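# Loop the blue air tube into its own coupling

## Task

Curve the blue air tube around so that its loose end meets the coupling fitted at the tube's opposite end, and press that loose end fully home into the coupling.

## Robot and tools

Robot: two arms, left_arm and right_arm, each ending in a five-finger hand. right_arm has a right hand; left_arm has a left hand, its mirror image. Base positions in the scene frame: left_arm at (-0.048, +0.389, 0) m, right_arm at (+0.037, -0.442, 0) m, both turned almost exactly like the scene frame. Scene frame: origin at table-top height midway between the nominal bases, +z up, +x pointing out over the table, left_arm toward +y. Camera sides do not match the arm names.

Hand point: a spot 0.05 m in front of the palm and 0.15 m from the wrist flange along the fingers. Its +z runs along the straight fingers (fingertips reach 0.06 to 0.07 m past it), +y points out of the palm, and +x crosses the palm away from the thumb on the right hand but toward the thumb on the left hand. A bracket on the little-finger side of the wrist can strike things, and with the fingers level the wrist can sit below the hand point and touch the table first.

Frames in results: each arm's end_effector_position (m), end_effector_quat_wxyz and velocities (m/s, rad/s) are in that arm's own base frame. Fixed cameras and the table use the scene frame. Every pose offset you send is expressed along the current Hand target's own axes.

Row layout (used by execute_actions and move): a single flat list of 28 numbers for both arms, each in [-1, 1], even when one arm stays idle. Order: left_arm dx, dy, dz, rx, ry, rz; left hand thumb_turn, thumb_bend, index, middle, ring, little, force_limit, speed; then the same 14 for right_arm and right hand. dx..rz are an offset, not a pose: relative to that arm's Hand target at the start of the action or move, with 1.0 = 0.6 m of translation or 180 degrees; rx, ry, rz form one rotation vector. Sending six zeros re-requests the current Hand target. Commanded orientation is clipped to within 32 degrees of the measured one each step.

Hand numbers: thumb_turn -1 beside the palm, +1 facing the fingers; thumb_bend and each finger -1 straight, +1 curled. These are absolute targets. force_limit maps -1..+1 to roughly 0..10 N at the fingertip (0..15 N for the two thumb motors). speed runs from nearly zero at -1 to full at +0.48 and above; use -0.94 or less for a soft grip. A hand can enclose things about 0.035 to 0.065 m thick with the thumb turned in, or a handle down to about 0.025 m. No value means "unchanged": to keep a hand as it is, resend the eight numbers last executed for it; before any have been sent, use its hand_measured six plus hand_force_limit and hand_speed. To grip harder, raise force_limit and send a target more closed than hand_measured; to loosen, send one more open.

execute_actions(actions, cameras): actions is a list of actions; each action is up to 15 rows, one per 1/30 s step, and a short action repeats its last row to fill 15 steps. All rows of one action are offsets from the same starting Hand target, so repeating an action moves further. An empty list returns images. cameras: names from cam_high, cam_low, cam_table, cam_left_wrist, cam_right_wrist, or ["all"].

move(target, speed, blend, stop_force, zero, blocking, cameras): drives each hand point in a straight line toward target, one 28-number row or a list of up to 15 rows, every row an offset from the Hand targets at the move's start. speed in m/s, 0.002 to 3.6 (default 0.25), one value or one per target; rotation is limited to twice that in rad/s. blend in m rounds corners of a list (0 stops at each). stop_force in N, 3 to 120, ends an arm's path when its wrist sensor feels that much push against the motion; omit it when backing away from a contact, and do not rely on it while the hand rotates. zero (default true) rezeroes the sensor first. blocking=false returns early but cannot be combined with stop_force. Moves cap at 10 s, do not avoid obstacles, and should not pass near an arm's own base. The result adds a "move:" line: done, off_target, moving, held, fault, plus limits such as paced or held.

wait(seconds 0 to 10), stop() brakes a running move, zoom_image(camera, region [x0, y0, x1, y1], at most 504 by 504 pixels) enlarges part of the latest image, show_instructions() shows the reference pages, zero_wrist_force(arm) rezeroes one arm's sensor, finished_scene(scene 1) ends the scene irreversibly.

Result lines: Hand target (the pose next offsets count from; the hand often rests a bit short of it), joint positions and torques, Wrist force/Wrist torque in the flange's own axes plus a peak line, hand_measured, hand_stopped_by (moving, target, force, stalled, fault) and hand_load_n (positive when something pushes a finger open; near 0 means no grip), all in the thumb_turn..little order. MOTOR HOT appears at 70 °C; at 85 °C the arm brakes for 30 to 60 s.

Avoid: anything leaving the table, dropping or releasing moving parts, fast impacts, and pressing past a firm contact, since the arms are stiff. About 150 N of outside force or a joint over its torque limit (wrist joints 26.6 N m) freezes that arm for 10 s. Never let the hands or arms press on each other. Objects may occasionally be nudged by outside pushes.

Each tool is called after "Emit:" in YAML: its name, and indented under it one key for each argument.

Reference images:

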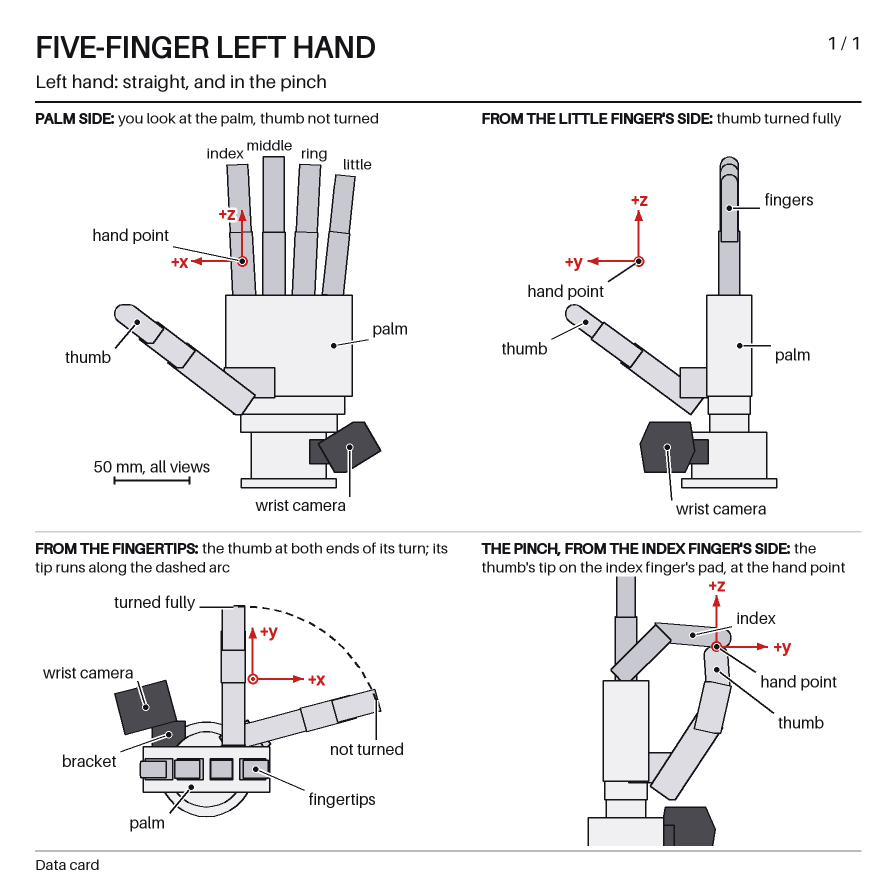

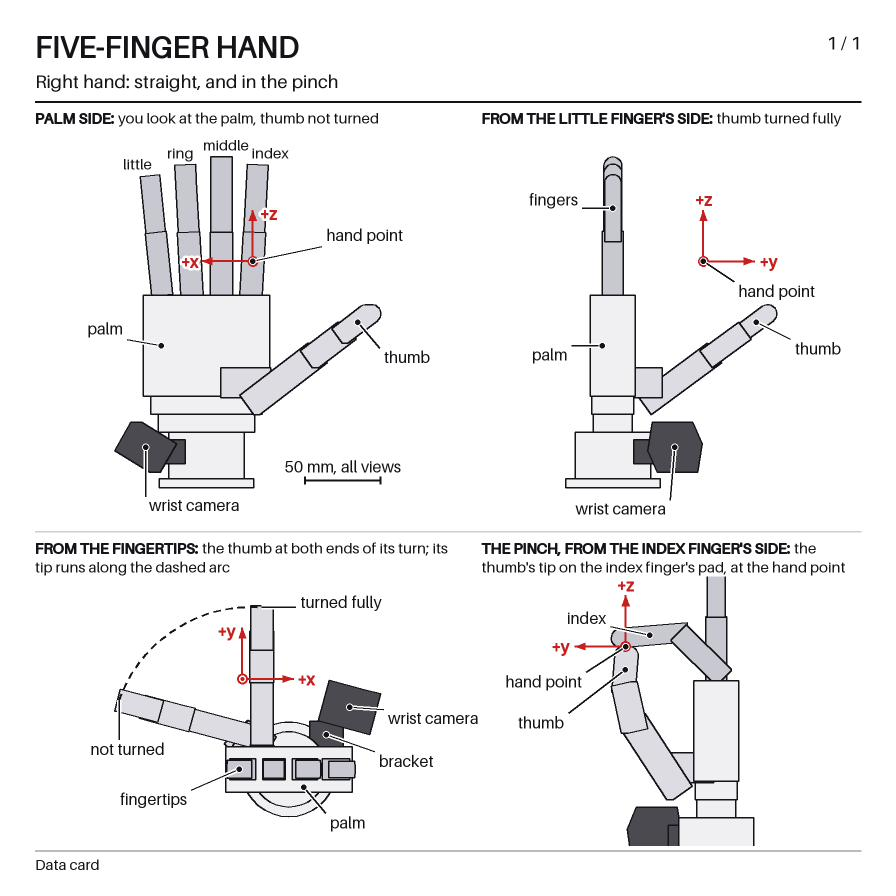

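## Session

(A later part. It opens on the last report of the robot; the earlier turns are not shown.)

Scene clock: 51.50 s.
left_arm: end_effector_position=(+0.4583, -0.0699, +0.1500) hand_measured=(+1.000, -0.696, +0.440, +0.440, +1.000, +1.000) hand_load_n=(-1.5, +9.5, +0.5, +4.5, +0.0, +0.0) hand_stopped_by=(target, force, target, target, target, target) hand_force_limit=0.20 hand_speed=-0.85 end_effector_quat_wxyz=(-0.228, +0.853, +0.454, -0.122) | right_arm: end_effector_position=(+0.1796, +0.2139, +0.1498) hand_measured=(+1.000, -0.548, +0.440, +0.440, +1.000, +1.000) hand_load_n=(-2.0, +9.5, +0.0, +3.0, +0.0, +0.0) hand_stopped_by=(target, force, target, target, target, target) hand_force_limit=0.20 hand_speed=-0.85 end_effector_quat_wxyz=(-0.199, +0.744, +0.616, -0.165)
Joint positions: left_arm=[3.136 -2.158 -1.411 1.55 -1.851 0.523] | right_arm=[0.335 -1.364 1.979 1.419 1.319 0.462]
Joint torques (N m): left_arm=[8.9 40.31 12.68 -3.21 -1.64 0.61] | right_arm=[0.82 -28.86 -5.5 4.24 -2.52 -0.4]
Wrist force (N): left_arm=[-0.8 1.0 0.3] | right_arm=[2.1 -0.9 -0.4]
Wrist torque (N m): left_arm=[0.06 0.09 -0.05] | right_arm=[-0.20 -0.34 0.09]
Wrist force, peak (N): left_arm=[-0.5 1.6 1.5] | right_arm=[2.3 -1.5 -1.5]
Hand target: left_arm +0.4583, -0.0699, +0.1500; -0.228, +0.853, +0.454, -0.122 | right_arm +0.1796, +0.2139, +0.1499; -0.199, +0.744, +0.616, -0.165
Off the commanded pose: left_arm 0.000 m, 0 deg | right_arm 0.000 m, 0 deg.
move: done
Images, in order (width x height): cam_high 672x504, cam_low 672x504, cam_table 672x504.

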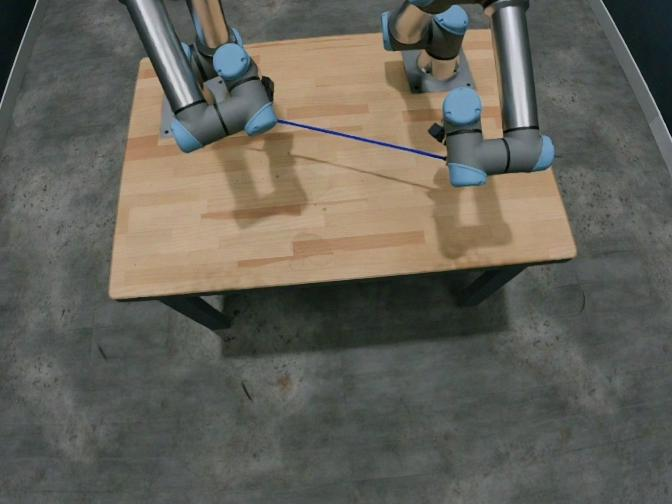

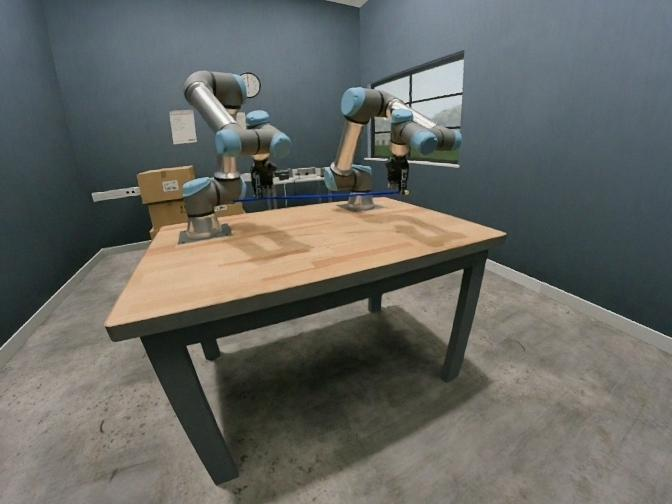

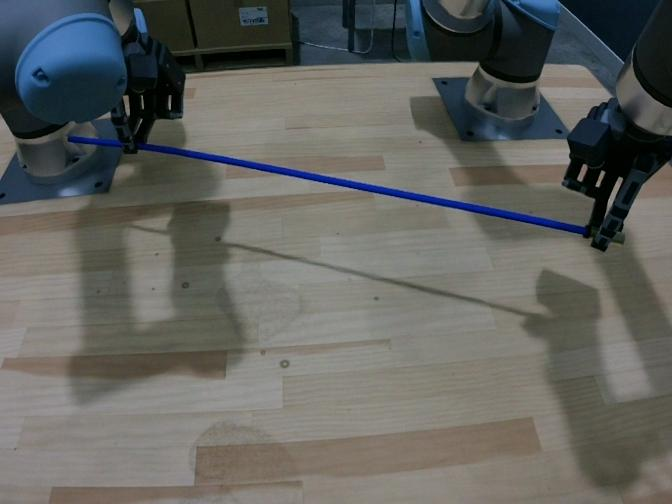

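Emit:
move:
  target: [-0.0042,-0.0053,-0.0355, 0,0.0554,0.0960, 1, 0.02, 0.44, 0.44, 1, 1, 0.2, -0.85, -0.0098,0.0291,-0.0552,0,-0.0696,-0.1205,1,0.01,0.44,0.44,1,1,0.2,-0.85]
  speed: 0.15
  cameras: ["all"]

Scene clock: 54.37 s.
left_arm: end_effector_position=(+0.4635, -0.0764, +0.1701) hand_measured=(+1.000, -0.696, +0.440, +0.440, +1.000, +1.000) hand_load_n=(+0.0, +9.5, +0.5, +3.5, +0.0, +0.0) hand_stopped_by=(target, force, target, target, target, target) hand_force_limit=0.20 hand_speed=-0.85 end_effector_quat_wxyz=(-0.246, +0.918, +0.299, -0.081) | right_arm: end_effector_position=(+0.2096, +0.2022, +0.1699) hand_measured=(+1.000, -0.550, +0.440, +0.440, +1.000, +1.000) hand_load_n=(+0.5, +10.0, +0.0, +3.0, +0.0, +0.0) hand_stopped_by=(target, force, target, target, target, target) hand_force_limit=0.20 hand_speed=-0.85 end_effector_quat_wxyz=(-0.159, +0.593, +0.763, -0.205)
Joint positions: left_arm=[3.1 -2.107 -1.413 1.603 -1.972 0.829] | right_arm=[0.374 -1.334 1.895 1.53 1.509 0.108]
Joint torques (N m): left_arm=[10.06 31.04 11.76 -5.52 0.53 -0.49] | right_arm=[-8.36 -31.09 -2.58 0.95 -2.63 0.76]
Wrist force (N): left_arm=[-0.1 0.9 0.5] | right_arm=[1.6 -0.9 -0.3]
Wrist torque (N m): left_arm=[0.00 0.07 -0.02] | right_arm=[-0.22 -0.36 0.03]
Wrist force, peak (N): left_arm=[-1.1 1.2 1.0] | right_arm=[2.5 -0.7 -0.3]
Hand target: left_arm +0.4634, -0.0764, +0.1701; -0.246, +0.918, +0.299, -0.081 | right_arm +0.2096, +0.2022, +0.1699; -0.159, +0.593, +0.763, -0.204
Off the commanded pose: left_arm 0.000 m, 0 deg | right_arm 0.000 m, 0 deg.
move: done
camera_calibration:
cam_left_wrist: T_world_to_cam=[[-0.248109, 0.852644, 0.459827, 0.10719], [0.947077, 0.113694, 0.300196, -0.480017], [0.203681, 0.509973, -0.835728, 0.200263], [0, 0, 0, 1]] pos_world=[0.440418, -0.138948, 0.262176]
cam_right_wrist: T_world_to_cam=[[0.730128, 0.433943, -0.527832, -0.146355], [0.650746, -0.677201, 0.343407, -0.0601884], [-0.208429, -0.594216, -0.77683, 0.407903], [0, 0, 0, 1]] pos_world=[0.231044, 0.265132, 0.26029]

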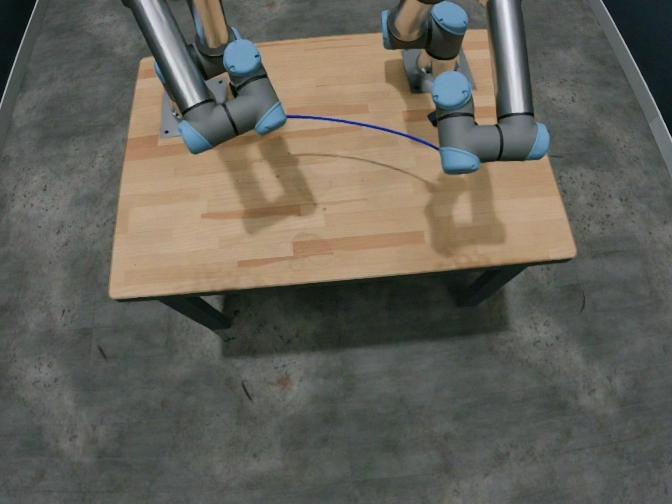

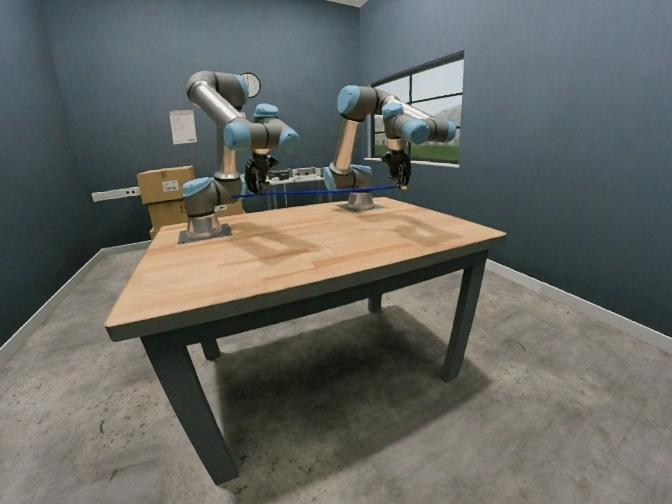

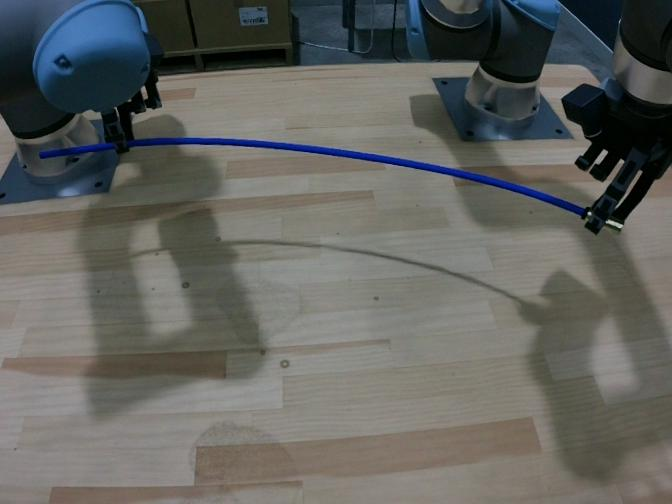

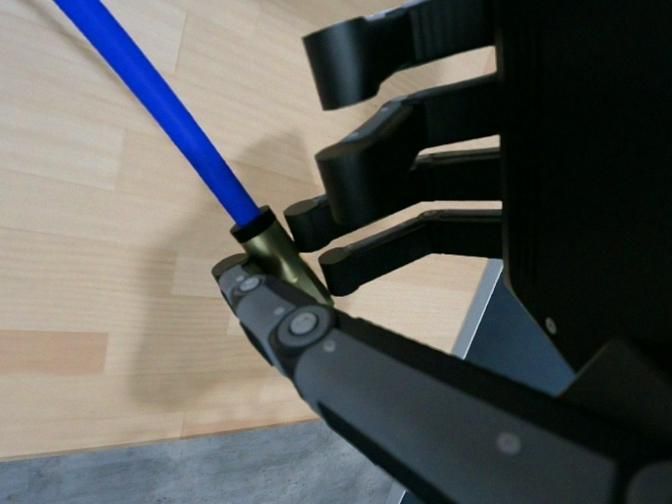

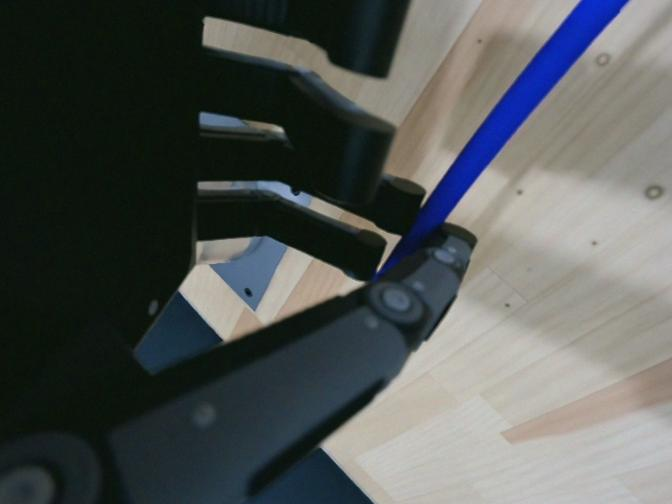

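Emit:
move:
  target: [-0.0177,0.0107,-0.0447, 0,0.0554,0.0960, 1, 0.02, 0.44, 0.44, 1, 1, 0.2, -0.85, -0.0098,0.0362,-0.0593,0,-0.0696,-0.1205,1,0.01,0.44,0.44,1,1,0.2,-0.85]
  speed: 0.15
  cameras: ["all"]

Scene clock: 56.57 s.
left_arm: end_effector_position=(+0.4661, -0.0980, +0.1902) hand_measured=(+1.000, -0.696, +0.440, +0.440, +1.000, +1.000) hand_load_n=(+0.5, +10.0, +1.0, +3.5, +0.0, +0.0) hand_stopped_by=(target, force, target, target, target, target) hand_force_limit=0.20 hand_speed=-0.85 end_effector_quat_wxyz=(-0.256, +0.956, +0.136, -0.037) | right_arm: end_effector_position=(+0.2465, +0.2056, +0.1898) hand_measured=(+1.000, -0.550, +0.440, +0.440, +1.000, +1.000) hand_load_n=(+2.0, +10.5, +0.0, +3.5, +0.0, +0.0) hand_stopped_by=(target, force, target, target, target, target) hand_force_limit=0.20 hand_speed=-0.85 end_effector_quat_wxyz=(-0.111, +0.413, +0.873, -0.234)
Joint positions: left_arm=[3.049 -2.051 -1.409 1.681 -2.054 1.145] | right_arm=[0.428 -1.301 1.79 1.591 1.699 -0.226]
Joint torques (N m): left_arm=[9.43 30.27 18.56 -5.5 0.83 -0.35] | right_arm=[-8.52 -33.86 -3.01 1.31 -2.2 0.8]
Wrist force (N): left_arm=[0.1 1.3 0.5] | right_arm=[1.7 -0.9 -0.5]
Wrist torque (N m): left_arm=[0.03 0.04 -0.08] | right_arm=[-0.20 -0.36 0.05]
Wrist force, peak (N): left_arm=[0.1 1.4 0.3] | right_arm=[1.8 -1.1 -0.1]
Hand target: left_arm +0.4661, -0.0979, +0.1901; -0.256, +0.956, +0.136, -0.037 | right_arm +0.2465, +0.2056, +0.1898; -0.111, +0.413, +0.873, -0.234
Off the commanded pose: left_arm 0.000 m, 0 deg | right_arm 0.000 m, 0 deg.
move: done
camera_calibration:
cam_left_wrist: T_world_to_cam=[[0.0576103, 0.886248, 0.459615, -0.0221443], [0.928955, -0.21622, 0.300484, -0.50995], [0.365681, 0.409651, -0.835741, 0.142109], [0, 0, 0, 1]] pos_world=[0.42303, -0.148851, 0.282176]
cam_right_wrist: T_world_to_cam=[[0.477653, 0.702231, -0.527938, -0.15711], [0.876314, -0.337989, 0.343275, -0.214073], [0.0626211, -0.626606, -0.776816, 0.372995], [0, 0, 0, 1]] pos_world=[0.239282, 0.271694, 0.28029]

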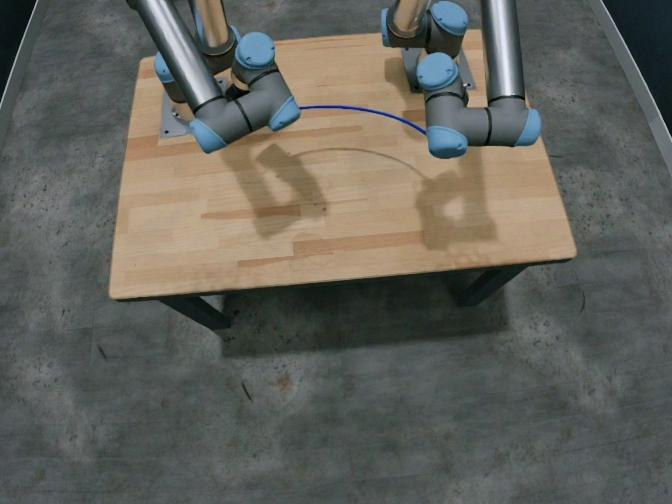

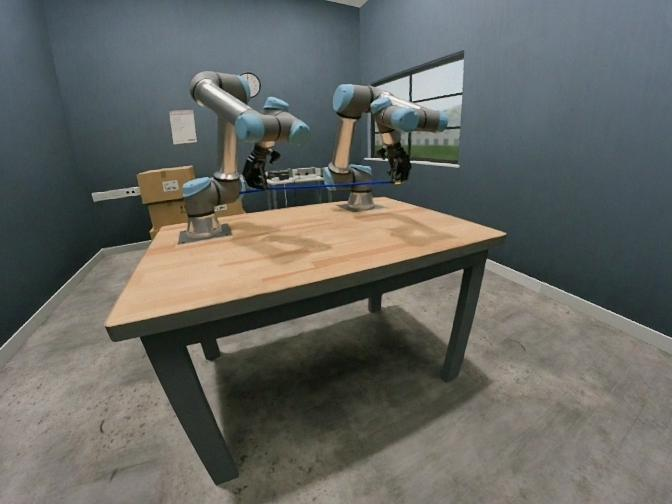

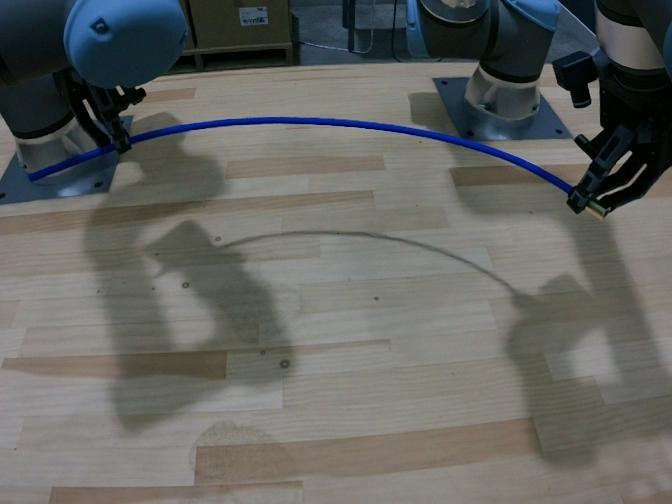

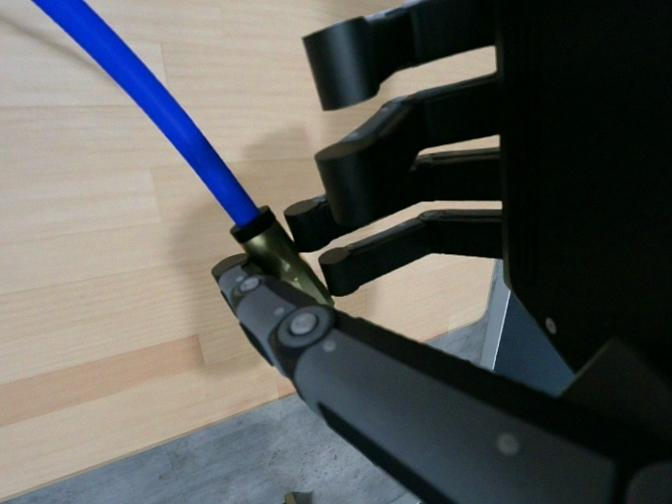

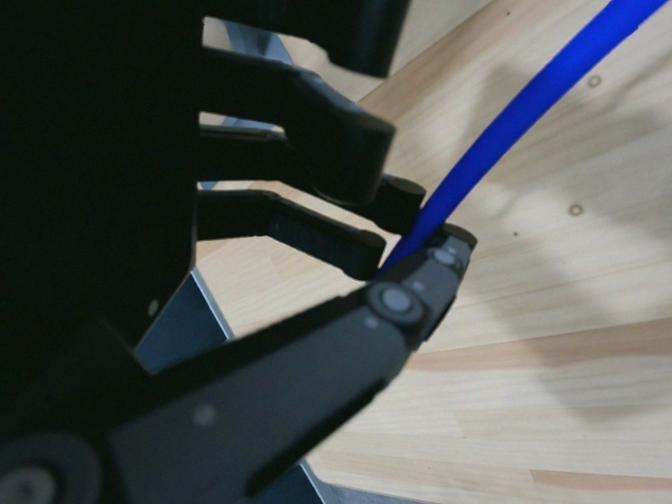

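Emit:
move:
  target:
    - [-0.0147,0.0405,-0.0427, 0,0.0554,0.0960, 1, 0.02, 0.44, 0.44, 1, 1, 0.2, -0.85, -0.0178,0.0515,-0.049,0,-0.0696,-0.1205,1,0.01,0.44,0.44,1,1,0.2,-0.85]
    - [-0.0333,0.1023,-0.0783, 0,0.1109,0.1921, 1, 0.02, 0.44, 0.44, 1, 1, 0.2, -0.85, -0.0208,0.1207,-0.089,0,-0.1391,-0.2409,1,0.01,0.44,0.44,1,1,0.2,-0.85]
  speed: 0.15
  blend: 0.01
  cameras: ["all"]

Scene clock: 60.40 s.
left_arm: end_effector_position=(+0.4682, -0.1772, +0.2003) hand_measured=(+1.000, -0.698, +0.440, +0.440, +1.000, +1.000) hand_load_n=(+1.5, +11.0, +1.5, +3.5, +0.0, +0.0) hand_stopped_by=(target, force, target, target, target, target) hand_force_limit=0.20 hand_speed=-0.85 end_effector_quat_wxyz=(-0.253, +0.945, -0.199, +0.053) | right_arm: end_effector_position=(+0.3236, +0.2527, +0.1998) hand_measured=(+1.000, -0.550, +0.440, +0.440, +1.000, +1.000) hand_load_n=(+4.5, +11.5, +1.0, +2.5, +0.0, +0.0) hand_stopped_by=(target, force, target, target, target, target) hand_force_limit=0.20 hand_speed=-0.85 end_effector_quat_wxyz=(-0.001, +0.005, +0.966, -0.259)
Joint positions: left_arm=[2.915 -1.984 -1.4 1.92 -2.083 1.788] | right_arm=[0.529 -1.215 1.587 1.487 2.015 -0.966]
Joint torques (N m): left_arm=[10.75 30.53 14.86 -5.32 -1.61 0.15] | right_arm=[-7.78 -39.38 -3.59 4.29 -2.11 -0.5]
Wrist force (N): left_arm=[0.1 0.9 0.4] | right_arm=[1.5 -0.8 -0.2]
Wrist torque (N m): left_arm=[-0.01 0.03 -0.13] | right_arm=[-0.25 -0.34 0.09]
Wrist force, peak (N): left_arm=[-0.1 1.5 0.4] | right_arm=[1.6 -1.1 -0.3]
Hand target: left_arm +0.4682, -0.1771, +0.2002; -0.253, +0.945, -0.199, +0.053 | right_arm +0.3236, +0.2526, +0.1998; -0.001, +0.005, +0.966, -0.259
Off the commanded pose: left_arm 0.000 m, 0 deg | right_arm 0.000 m, 0 deg.
move: done
camera_calibration:
cam_left_wrist: T_world_to_cam=[[0.612871, 0.642987, 0.459299, -0.259715], [0.573557, -0.761805, 0.301142, -0.46246], [0.543527, 0.0788727, -0.835678, 0.040353], [0, 0, 0, 1]] pos_world=[0.402486, -0.188493, 0.292275]
cam_right_wrist: T_world_to_cam=[[-0.231865, 0.817034, -0.527915, -0.0210683], [0.821673, 0.454986, 0.343279, -0.451828], [0.520665, -0.354179, -0.77683, 0.188341], [0, 0, 0, 1]] pos_world=[0.268307, 0.289495, 0.29029]

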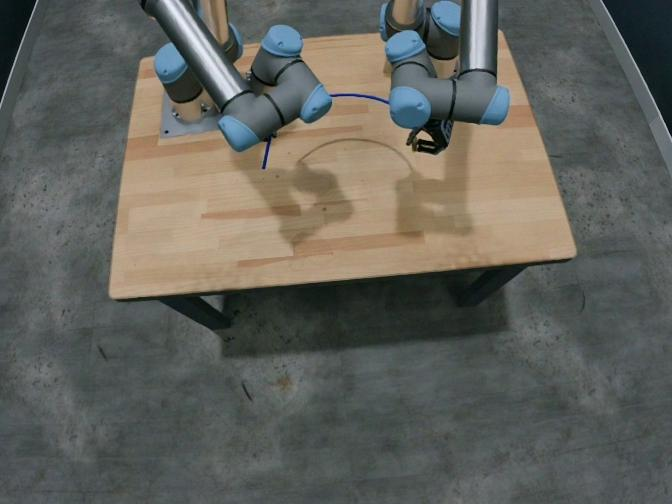

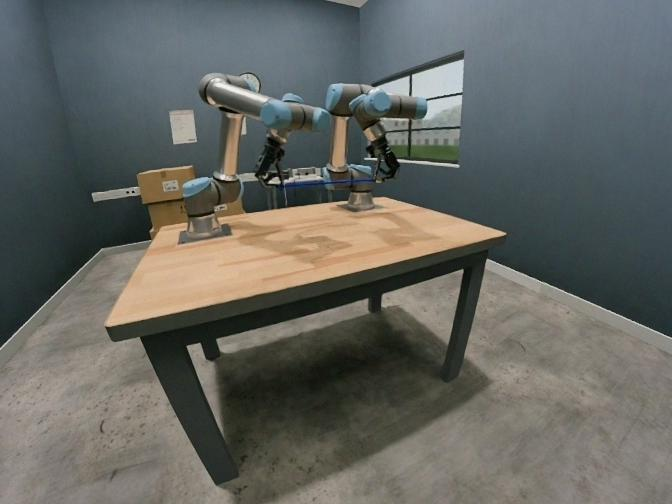

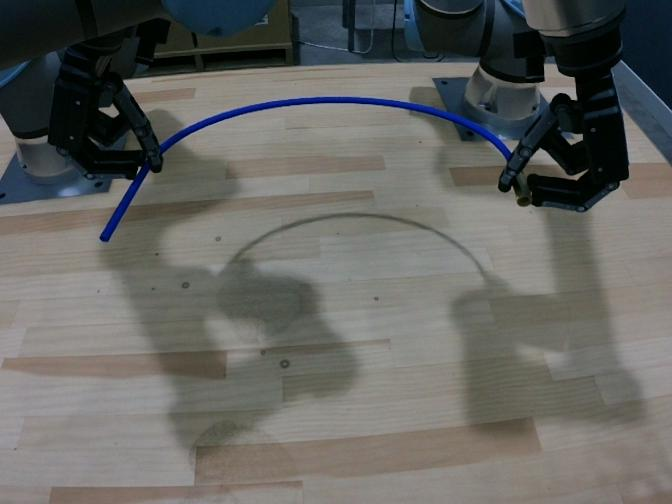

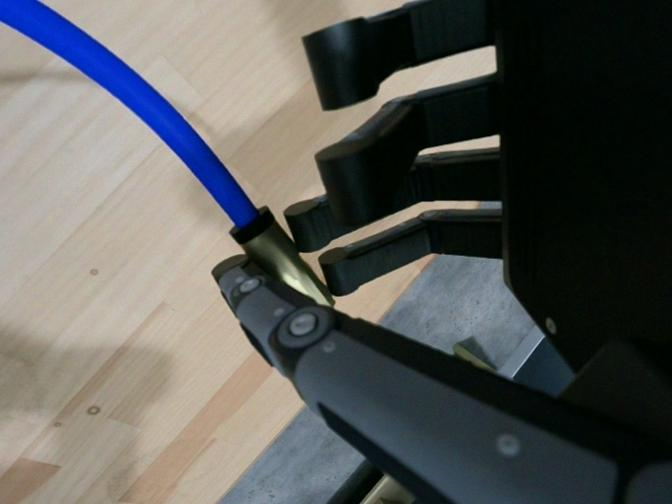

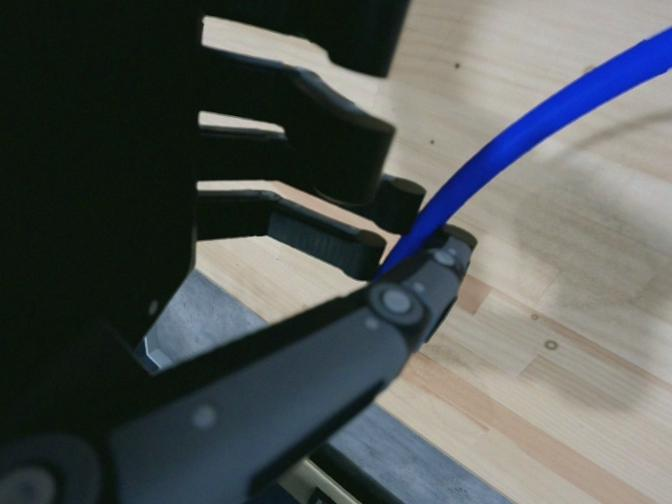

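Emit:
move:
  target:
    - [0.0348,0.0612,-0.0353, 0,0.0554,0.0960, 1, 0.02, 0.44, 0.44, 1, 1, 0.2, -0.85, -0.0547,0.0501,-0.0289,0,-0.0696,-0.1205,1,0.01,0.44,0.44,1,1,0.2,-0.85]
    - [0.0712,0.122,-0.0704, 0,0.1109,0.1921, 1, 0.02, 0.44, 0.44, 1, 1, 0.2, -0.85, -0.0983,0.1023,-0.0591,0,-0.1391,-0.2409,1,0.01,0.44,0.44,1,1,0.2,-0.85]
  speed: 0.15
  blend: 0.01
  cameras: ["all"]

Scene clock: 64.43 s.
left_arm: end_effector_position=(+0.4732, -0.2717, +0.2002) hand_measured=(+1.000, -0.694, +0.440, +0.440, +1.000, +1.000) hand_load_n=(+0.0, +0.0, +0.0, +0.0, +0.0, +0.0) hand_stopped_by=(target, force, target, target, target, target) hand_force_limit=0.20 hand_speed=-0.85 end_effector_quat_wxyz=(-0.219, +0.821, -0.510, +0.136) | right_arm: end_effector_position=(+0.3833, +0.3230, +0.1998) hand_measured=(+1.000, -0.548, +0.440, +0.440, +1.000, +1.000) hand_load_n=(+1.0, +1.0, +1.0, +0.0, +0.0, +0.0) hand_stopped_by=(target, force, target, target, target, target) hand_force_limit=0.20 hand_speed=-0.85 end_effector_quat_wxyz=(+0.108, -0.404, +0.877, -0.235)
Joint positions: left_arm=[2.811 -1.979 -1.337 2.13 -1.933 2.423] | right_arm=[0.554 -1.182 1.418 1.16 2.067 -1.925]
Joint torques (N m): left_arm=[10.14 39.7 11.41 -4.66 -1.58 -0.04] | right_arm=[-3.27 -41.14 -6.1 3.25 3.5 -1.28]
Wrist force (N): left_arm=[-0.1 0.5 0.3] | right_arm=[0.9 -1.2 -0.3]
Wrist torque (N m): left_arm=[-0.02 0.09 -0.03] | right_arm=[-0.28 -0.38 0.06]
Wrist force, peak (N): left_arm=[0.3 1.4 0.5] | right_arm=[1.6 -1.8 -0.6]
Hand target: left_arm +0.4732, -0.2717, +0.2002; -0.219, +0.821, -0.510, +0.136 | right_arm +0.3832, +0.3229, +0.1998; +0.108, -0.404, +0.877, -0.235
Off the commanded pose: left_arm 0.000 m, 0 deg | right_arm 0.000 m, 0 deg.
move: done
camera_calibration:
cam_left_wrist: T_world_to_cam=[[0.882557, 0.0999867, 0.459452, -0.47722], [-0.0491924, -0.952134, 0.301698, -0.294519], [0.467625, -0.288867, -0.835393, -0.0190814], [0, 0, 0, 1]] pos_world=[0.415609, -0.238218, 0.292175]
cam_right_wrist: T_world_to_cam=[[-0.775439, 0.346838, -0.527634, 0.295419], [0.178796, 0.922039, 0.34333, -0.437349], [0.605579, 0.171893, -0.776998, -0.0202556], [0, 0, 0, 1]] pos_world=[0.319542, 0.304272, 0.29029]

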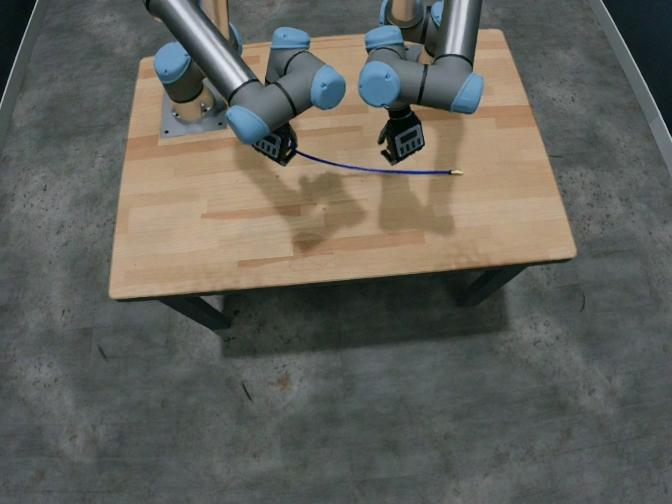

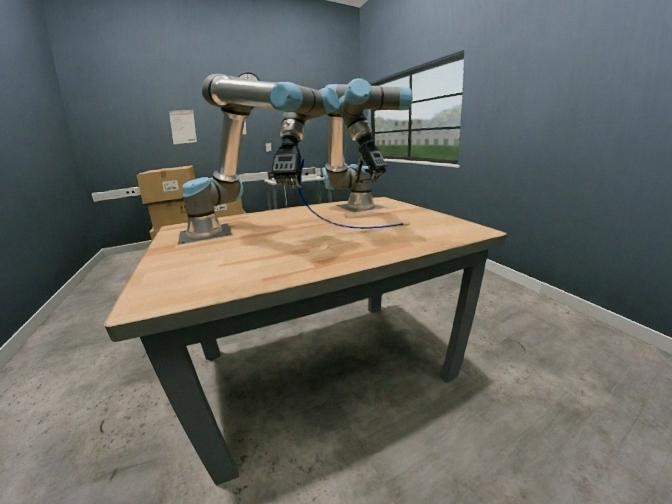

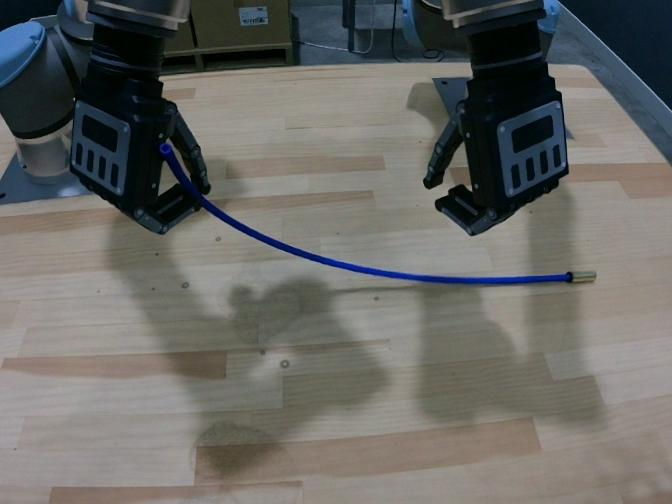

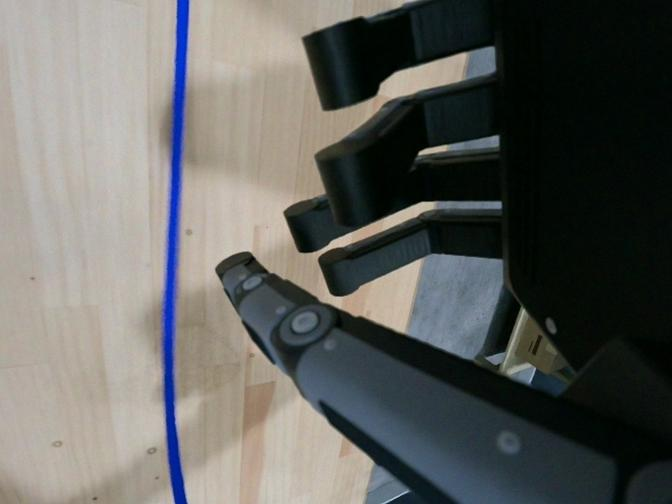

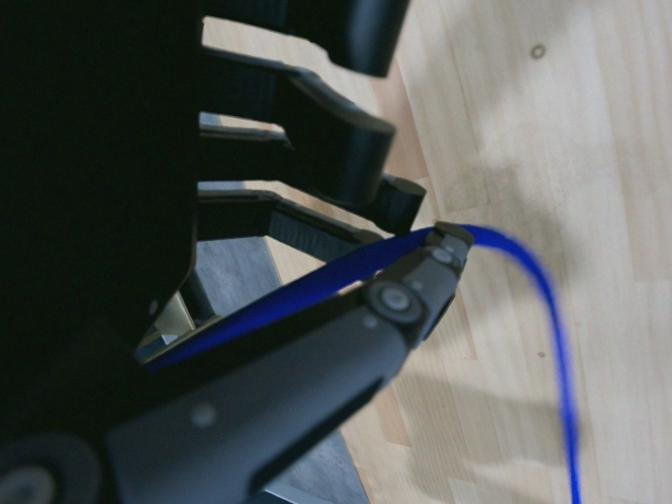

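Emit:
zoom_image:
  camera: "cam_table"
  region: [60, 80, 260, 260]

Emit:
zoom_image:
  camera: "cam_low"
  region: [240, 100, 440, 260]

Scaled by 2.520.

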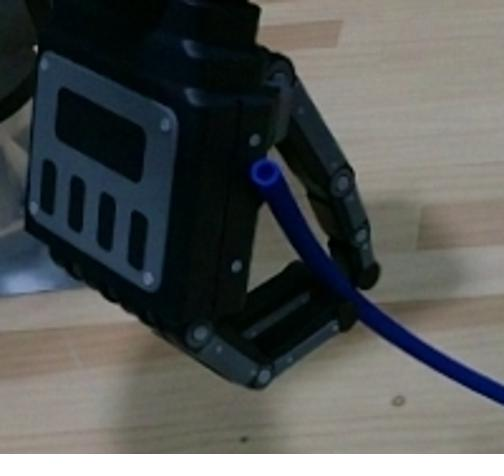

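Scaled by 2.520.

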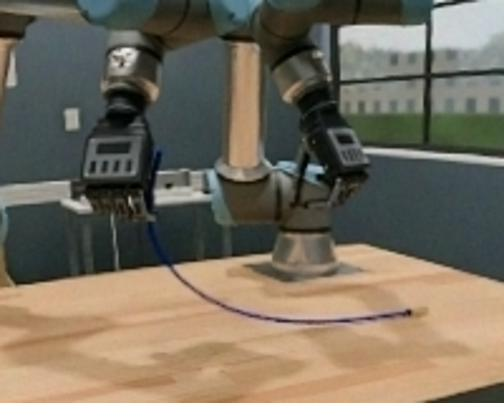

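Emit:
move:
  target: [0,0,0,0,0,0, 1, -0.9, 0.44, 0.44, 1, 1, 0.2, 0, 0.1375,0.0258,0.3123,0,0,0,1,0.1,0.44,0.44,1,1,0.2,-0.85]
  speed: 0.1
  stop_force: 12
  cameras: ["cam_low", "cam_table", "cam_right_wrist"]

Scene clock: 69.50 s.
left_arm: end_effector_position=(+0.4732, -0.2717, +0.2002) hand_measured=(+1.000, -0.900, +0.440, +0.440, +1.000, +1.000) hand_load_n=(+0.0, +0.0, +0.0, +0.0, +0.0, +0.0) hand_stopped_by=(target, target, target, target, target, target) hand_force_limit=0.20 hand_speed=0.00 end_effector_quat_wxyz=(-0.219, +0.821, -0.510, +0.136) | right_arm: end_effector_position=(+0.3907, +0.2080, +0.0298) hand_measured=(+1.000, -0.512, +0.440, +0.440, +1.000, +1.000) hand_load_n=(-3.5, +12.0, +9.5, +0.0, +0.0, +0.0) hand_stopped_by=(target, force, target, target, target, target) hand_force_limit=0.20 hand_speed=-0.85 end_effector_quat_wxyz=(+0.108, -0.404, +0.877, -0.235)
Joint positions: left_arm=[2.811 -1.979 -1.337 2.13 -1.933 2.423] | right_arm=[0.287 -1.184 1.873 0.576 2.003 -2.215]
Joint torques (N m): left_arm=[8.42 42.99 13.3 -2.02 -0.69 1.32] | right_arm=[10.47 -37.3 -16.8 -0.15 3.9 0.31]
Wrist force (N): left_arm=[0.0 0.6 0.0] | right_arm=[0.9 -1.9 -2.6]
Wrist torque (N m): left_arm=[0.01 0.06 -0.02] | right_arm=[-0.49 -0.39 0.07]
Wrist force, peak (N): left_arm=[0.0 0.9 0.1] | right_arm=[0.9 -2.2 -3.2]
Hand target: left_arm +0.4732, -0.2717, +0.2002; -0.219, +0.821, -0.510, +0.136 | right_arm +0.3907, +0.2080, +0.0298; +0.108, -0.404, +0.877, -0.235
Off the commanded pose: left_arm 0.000 m, 0 deg | right_arm 0.000 m, 0 deg.
move: done
camera_calibration:
cam_right_wrist: T_world_to_cam=[[-0.775543, 0.346528, -0.527685, 0.251523], [0.178556, 0.922153, 0.343149, -0.27421], [0.605517, 0.171906, -0.777044, -0.137096], [0, 0, 0, 1]] pos_world=[0.327042, 0.189271, 0.12029]
Images, in order (width x height): cam_low 672x504, cam_table 672x504, cam_right_wrist 672x504.

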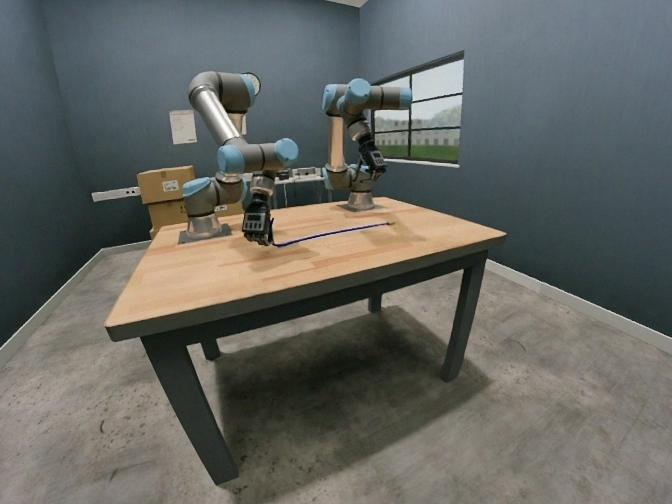

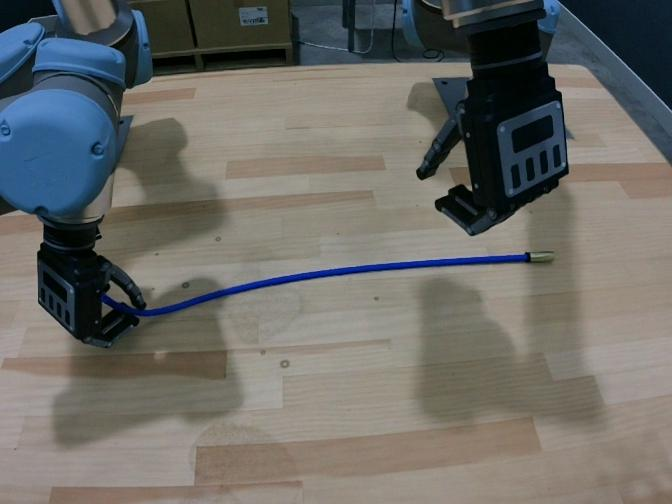

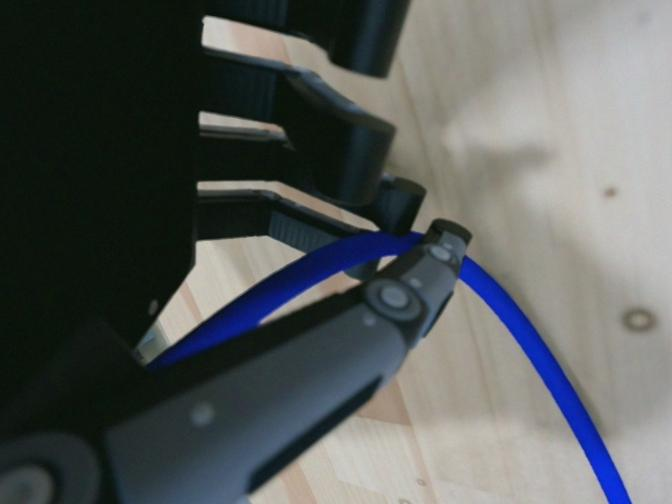

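Emit:
execute_actions:
  actions:
    - [[0,0,0,0,0,0,1,-0.9,0.44,0.44,1,1,0.2,0,0,0,0,0,0,0,1,-1,0.44,0.44,1,1,0.2,-0.6]]
    - [[0,0,0,0,0,0,1,-0.9,0.44,0.44,1,1,0.2,0,0,0,0,0,0,0,1,-1,0.44,0.44,1,1,0.2,-0.6]]
  cameras: ["cam_low", "cam_table", "cam_right_wrist"]

Scene clock: 70.83 s.
left_arm: end_effector_position=(+0.4732, -0.2717, +0.2002) hand_measured=(+1.000, -0.900, +0.440, +0.440, +1.000, +1.000) hand_load_n=(+0.0, +0.0, +0.0, +0.0, +0.0, +0.0) hand_stopped_by=(target, target, target, target, target, target) hand_force_limit=0.20 hand_speed=0.00 end_effector_quat_wxyz=(-0.219, +0.821, -0.510, +0.136) | right_arm: end_effector_position=(+0.3907, +0.2080, +0.0298) hand_measured=(+1.000, -1.000, +0.440, +0.440, +1.000, +1.000) hand_load_n=(+0.0, +0.0, +0.5, +0.0, +0.0, +0.0) hand_stopped_by=(target, target, target, target, target, target) hand_force_limit=0.20 hand_speed=-0.60 end_effector_quat_wxyz=(+0.108, -0.404, +0.877, -0.235)
Joint positions: left_arm=[2.811 -1.979 -1.337 2.13 -1.933 2.423] | right_arm=[0.287 -1.184 1.873 0.576 2.003 -2.215]
Joint torques (N m): left_arm=[8.69 42.28 12.59 -1.15 -0.66 1.12] | right_arm=[10.22 -34.85 -12.23 1.35 -0.7 -2.03]
Wrist force (N): left_arm=[-0.1 0.5 -0.2] | right_arm=[1.1 -1.1 -0.4]
Wrist torque (N m): left_arm=[0.01 0.07 -0.03] | right_arm=[-0.23 -0.31 -0.01]
Wrist force, peak (N): left_arm=[-0.2 0.7 0.2] | right_arm=[1.3 -4.0 -2.2]
Hand target: left_arm +0.4732, -0.2717, +0.2002; -0.219, +0.821, -0.510, +0.136 | right_arm +0.3907, +0.2080, +0.0298; +0.108, -0.404, +0.877, -0.235
Off the commanded pose: left_arm 0.000 m, 0 deg | right_arm 0.000 m, 0 deg.
camera_calibration:
cam_right_wrist: T_world_to_cam=[[-0.77549, 0.346467, -0.527802, 0.251531], [0.178533, 0.922196, 0.343046, -0.274198], [0.605591, 0.171799, -0.77701, -0.137104], [0, 0, 0, 1]] pos_world=[0.327043, 0.189271, 0.12029]
Images, in order (width x height): cam_low 672x504, cam_table 672x504, cam_right_wrist 672x504.

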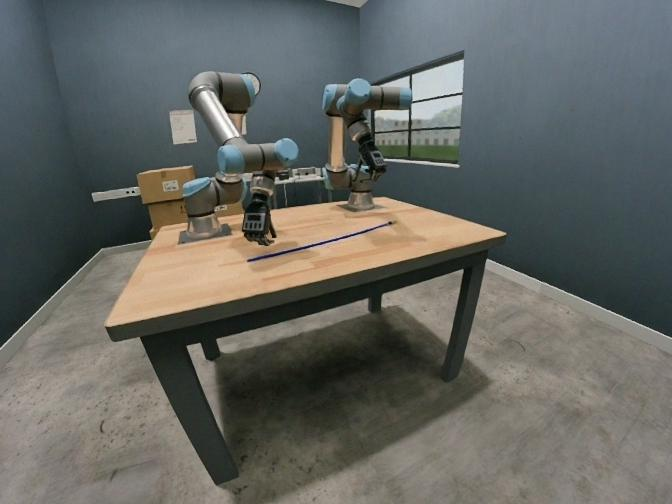

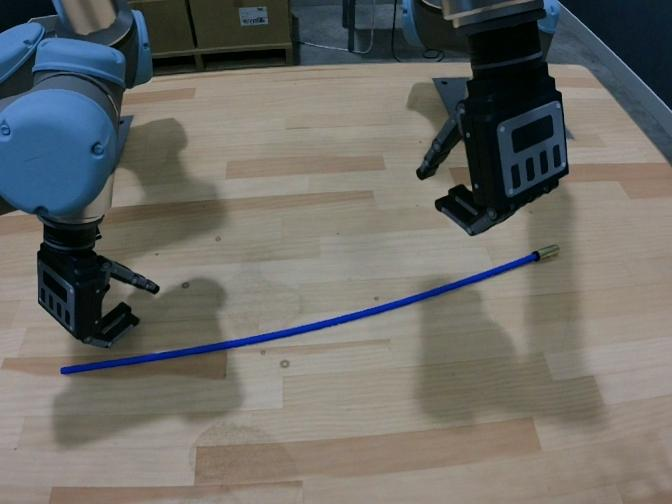

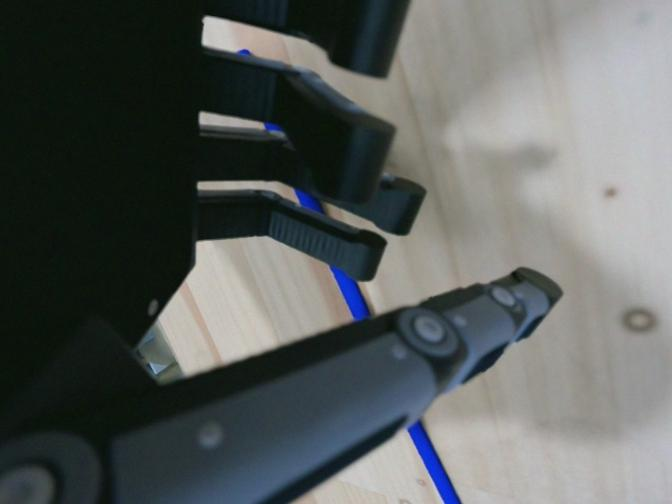

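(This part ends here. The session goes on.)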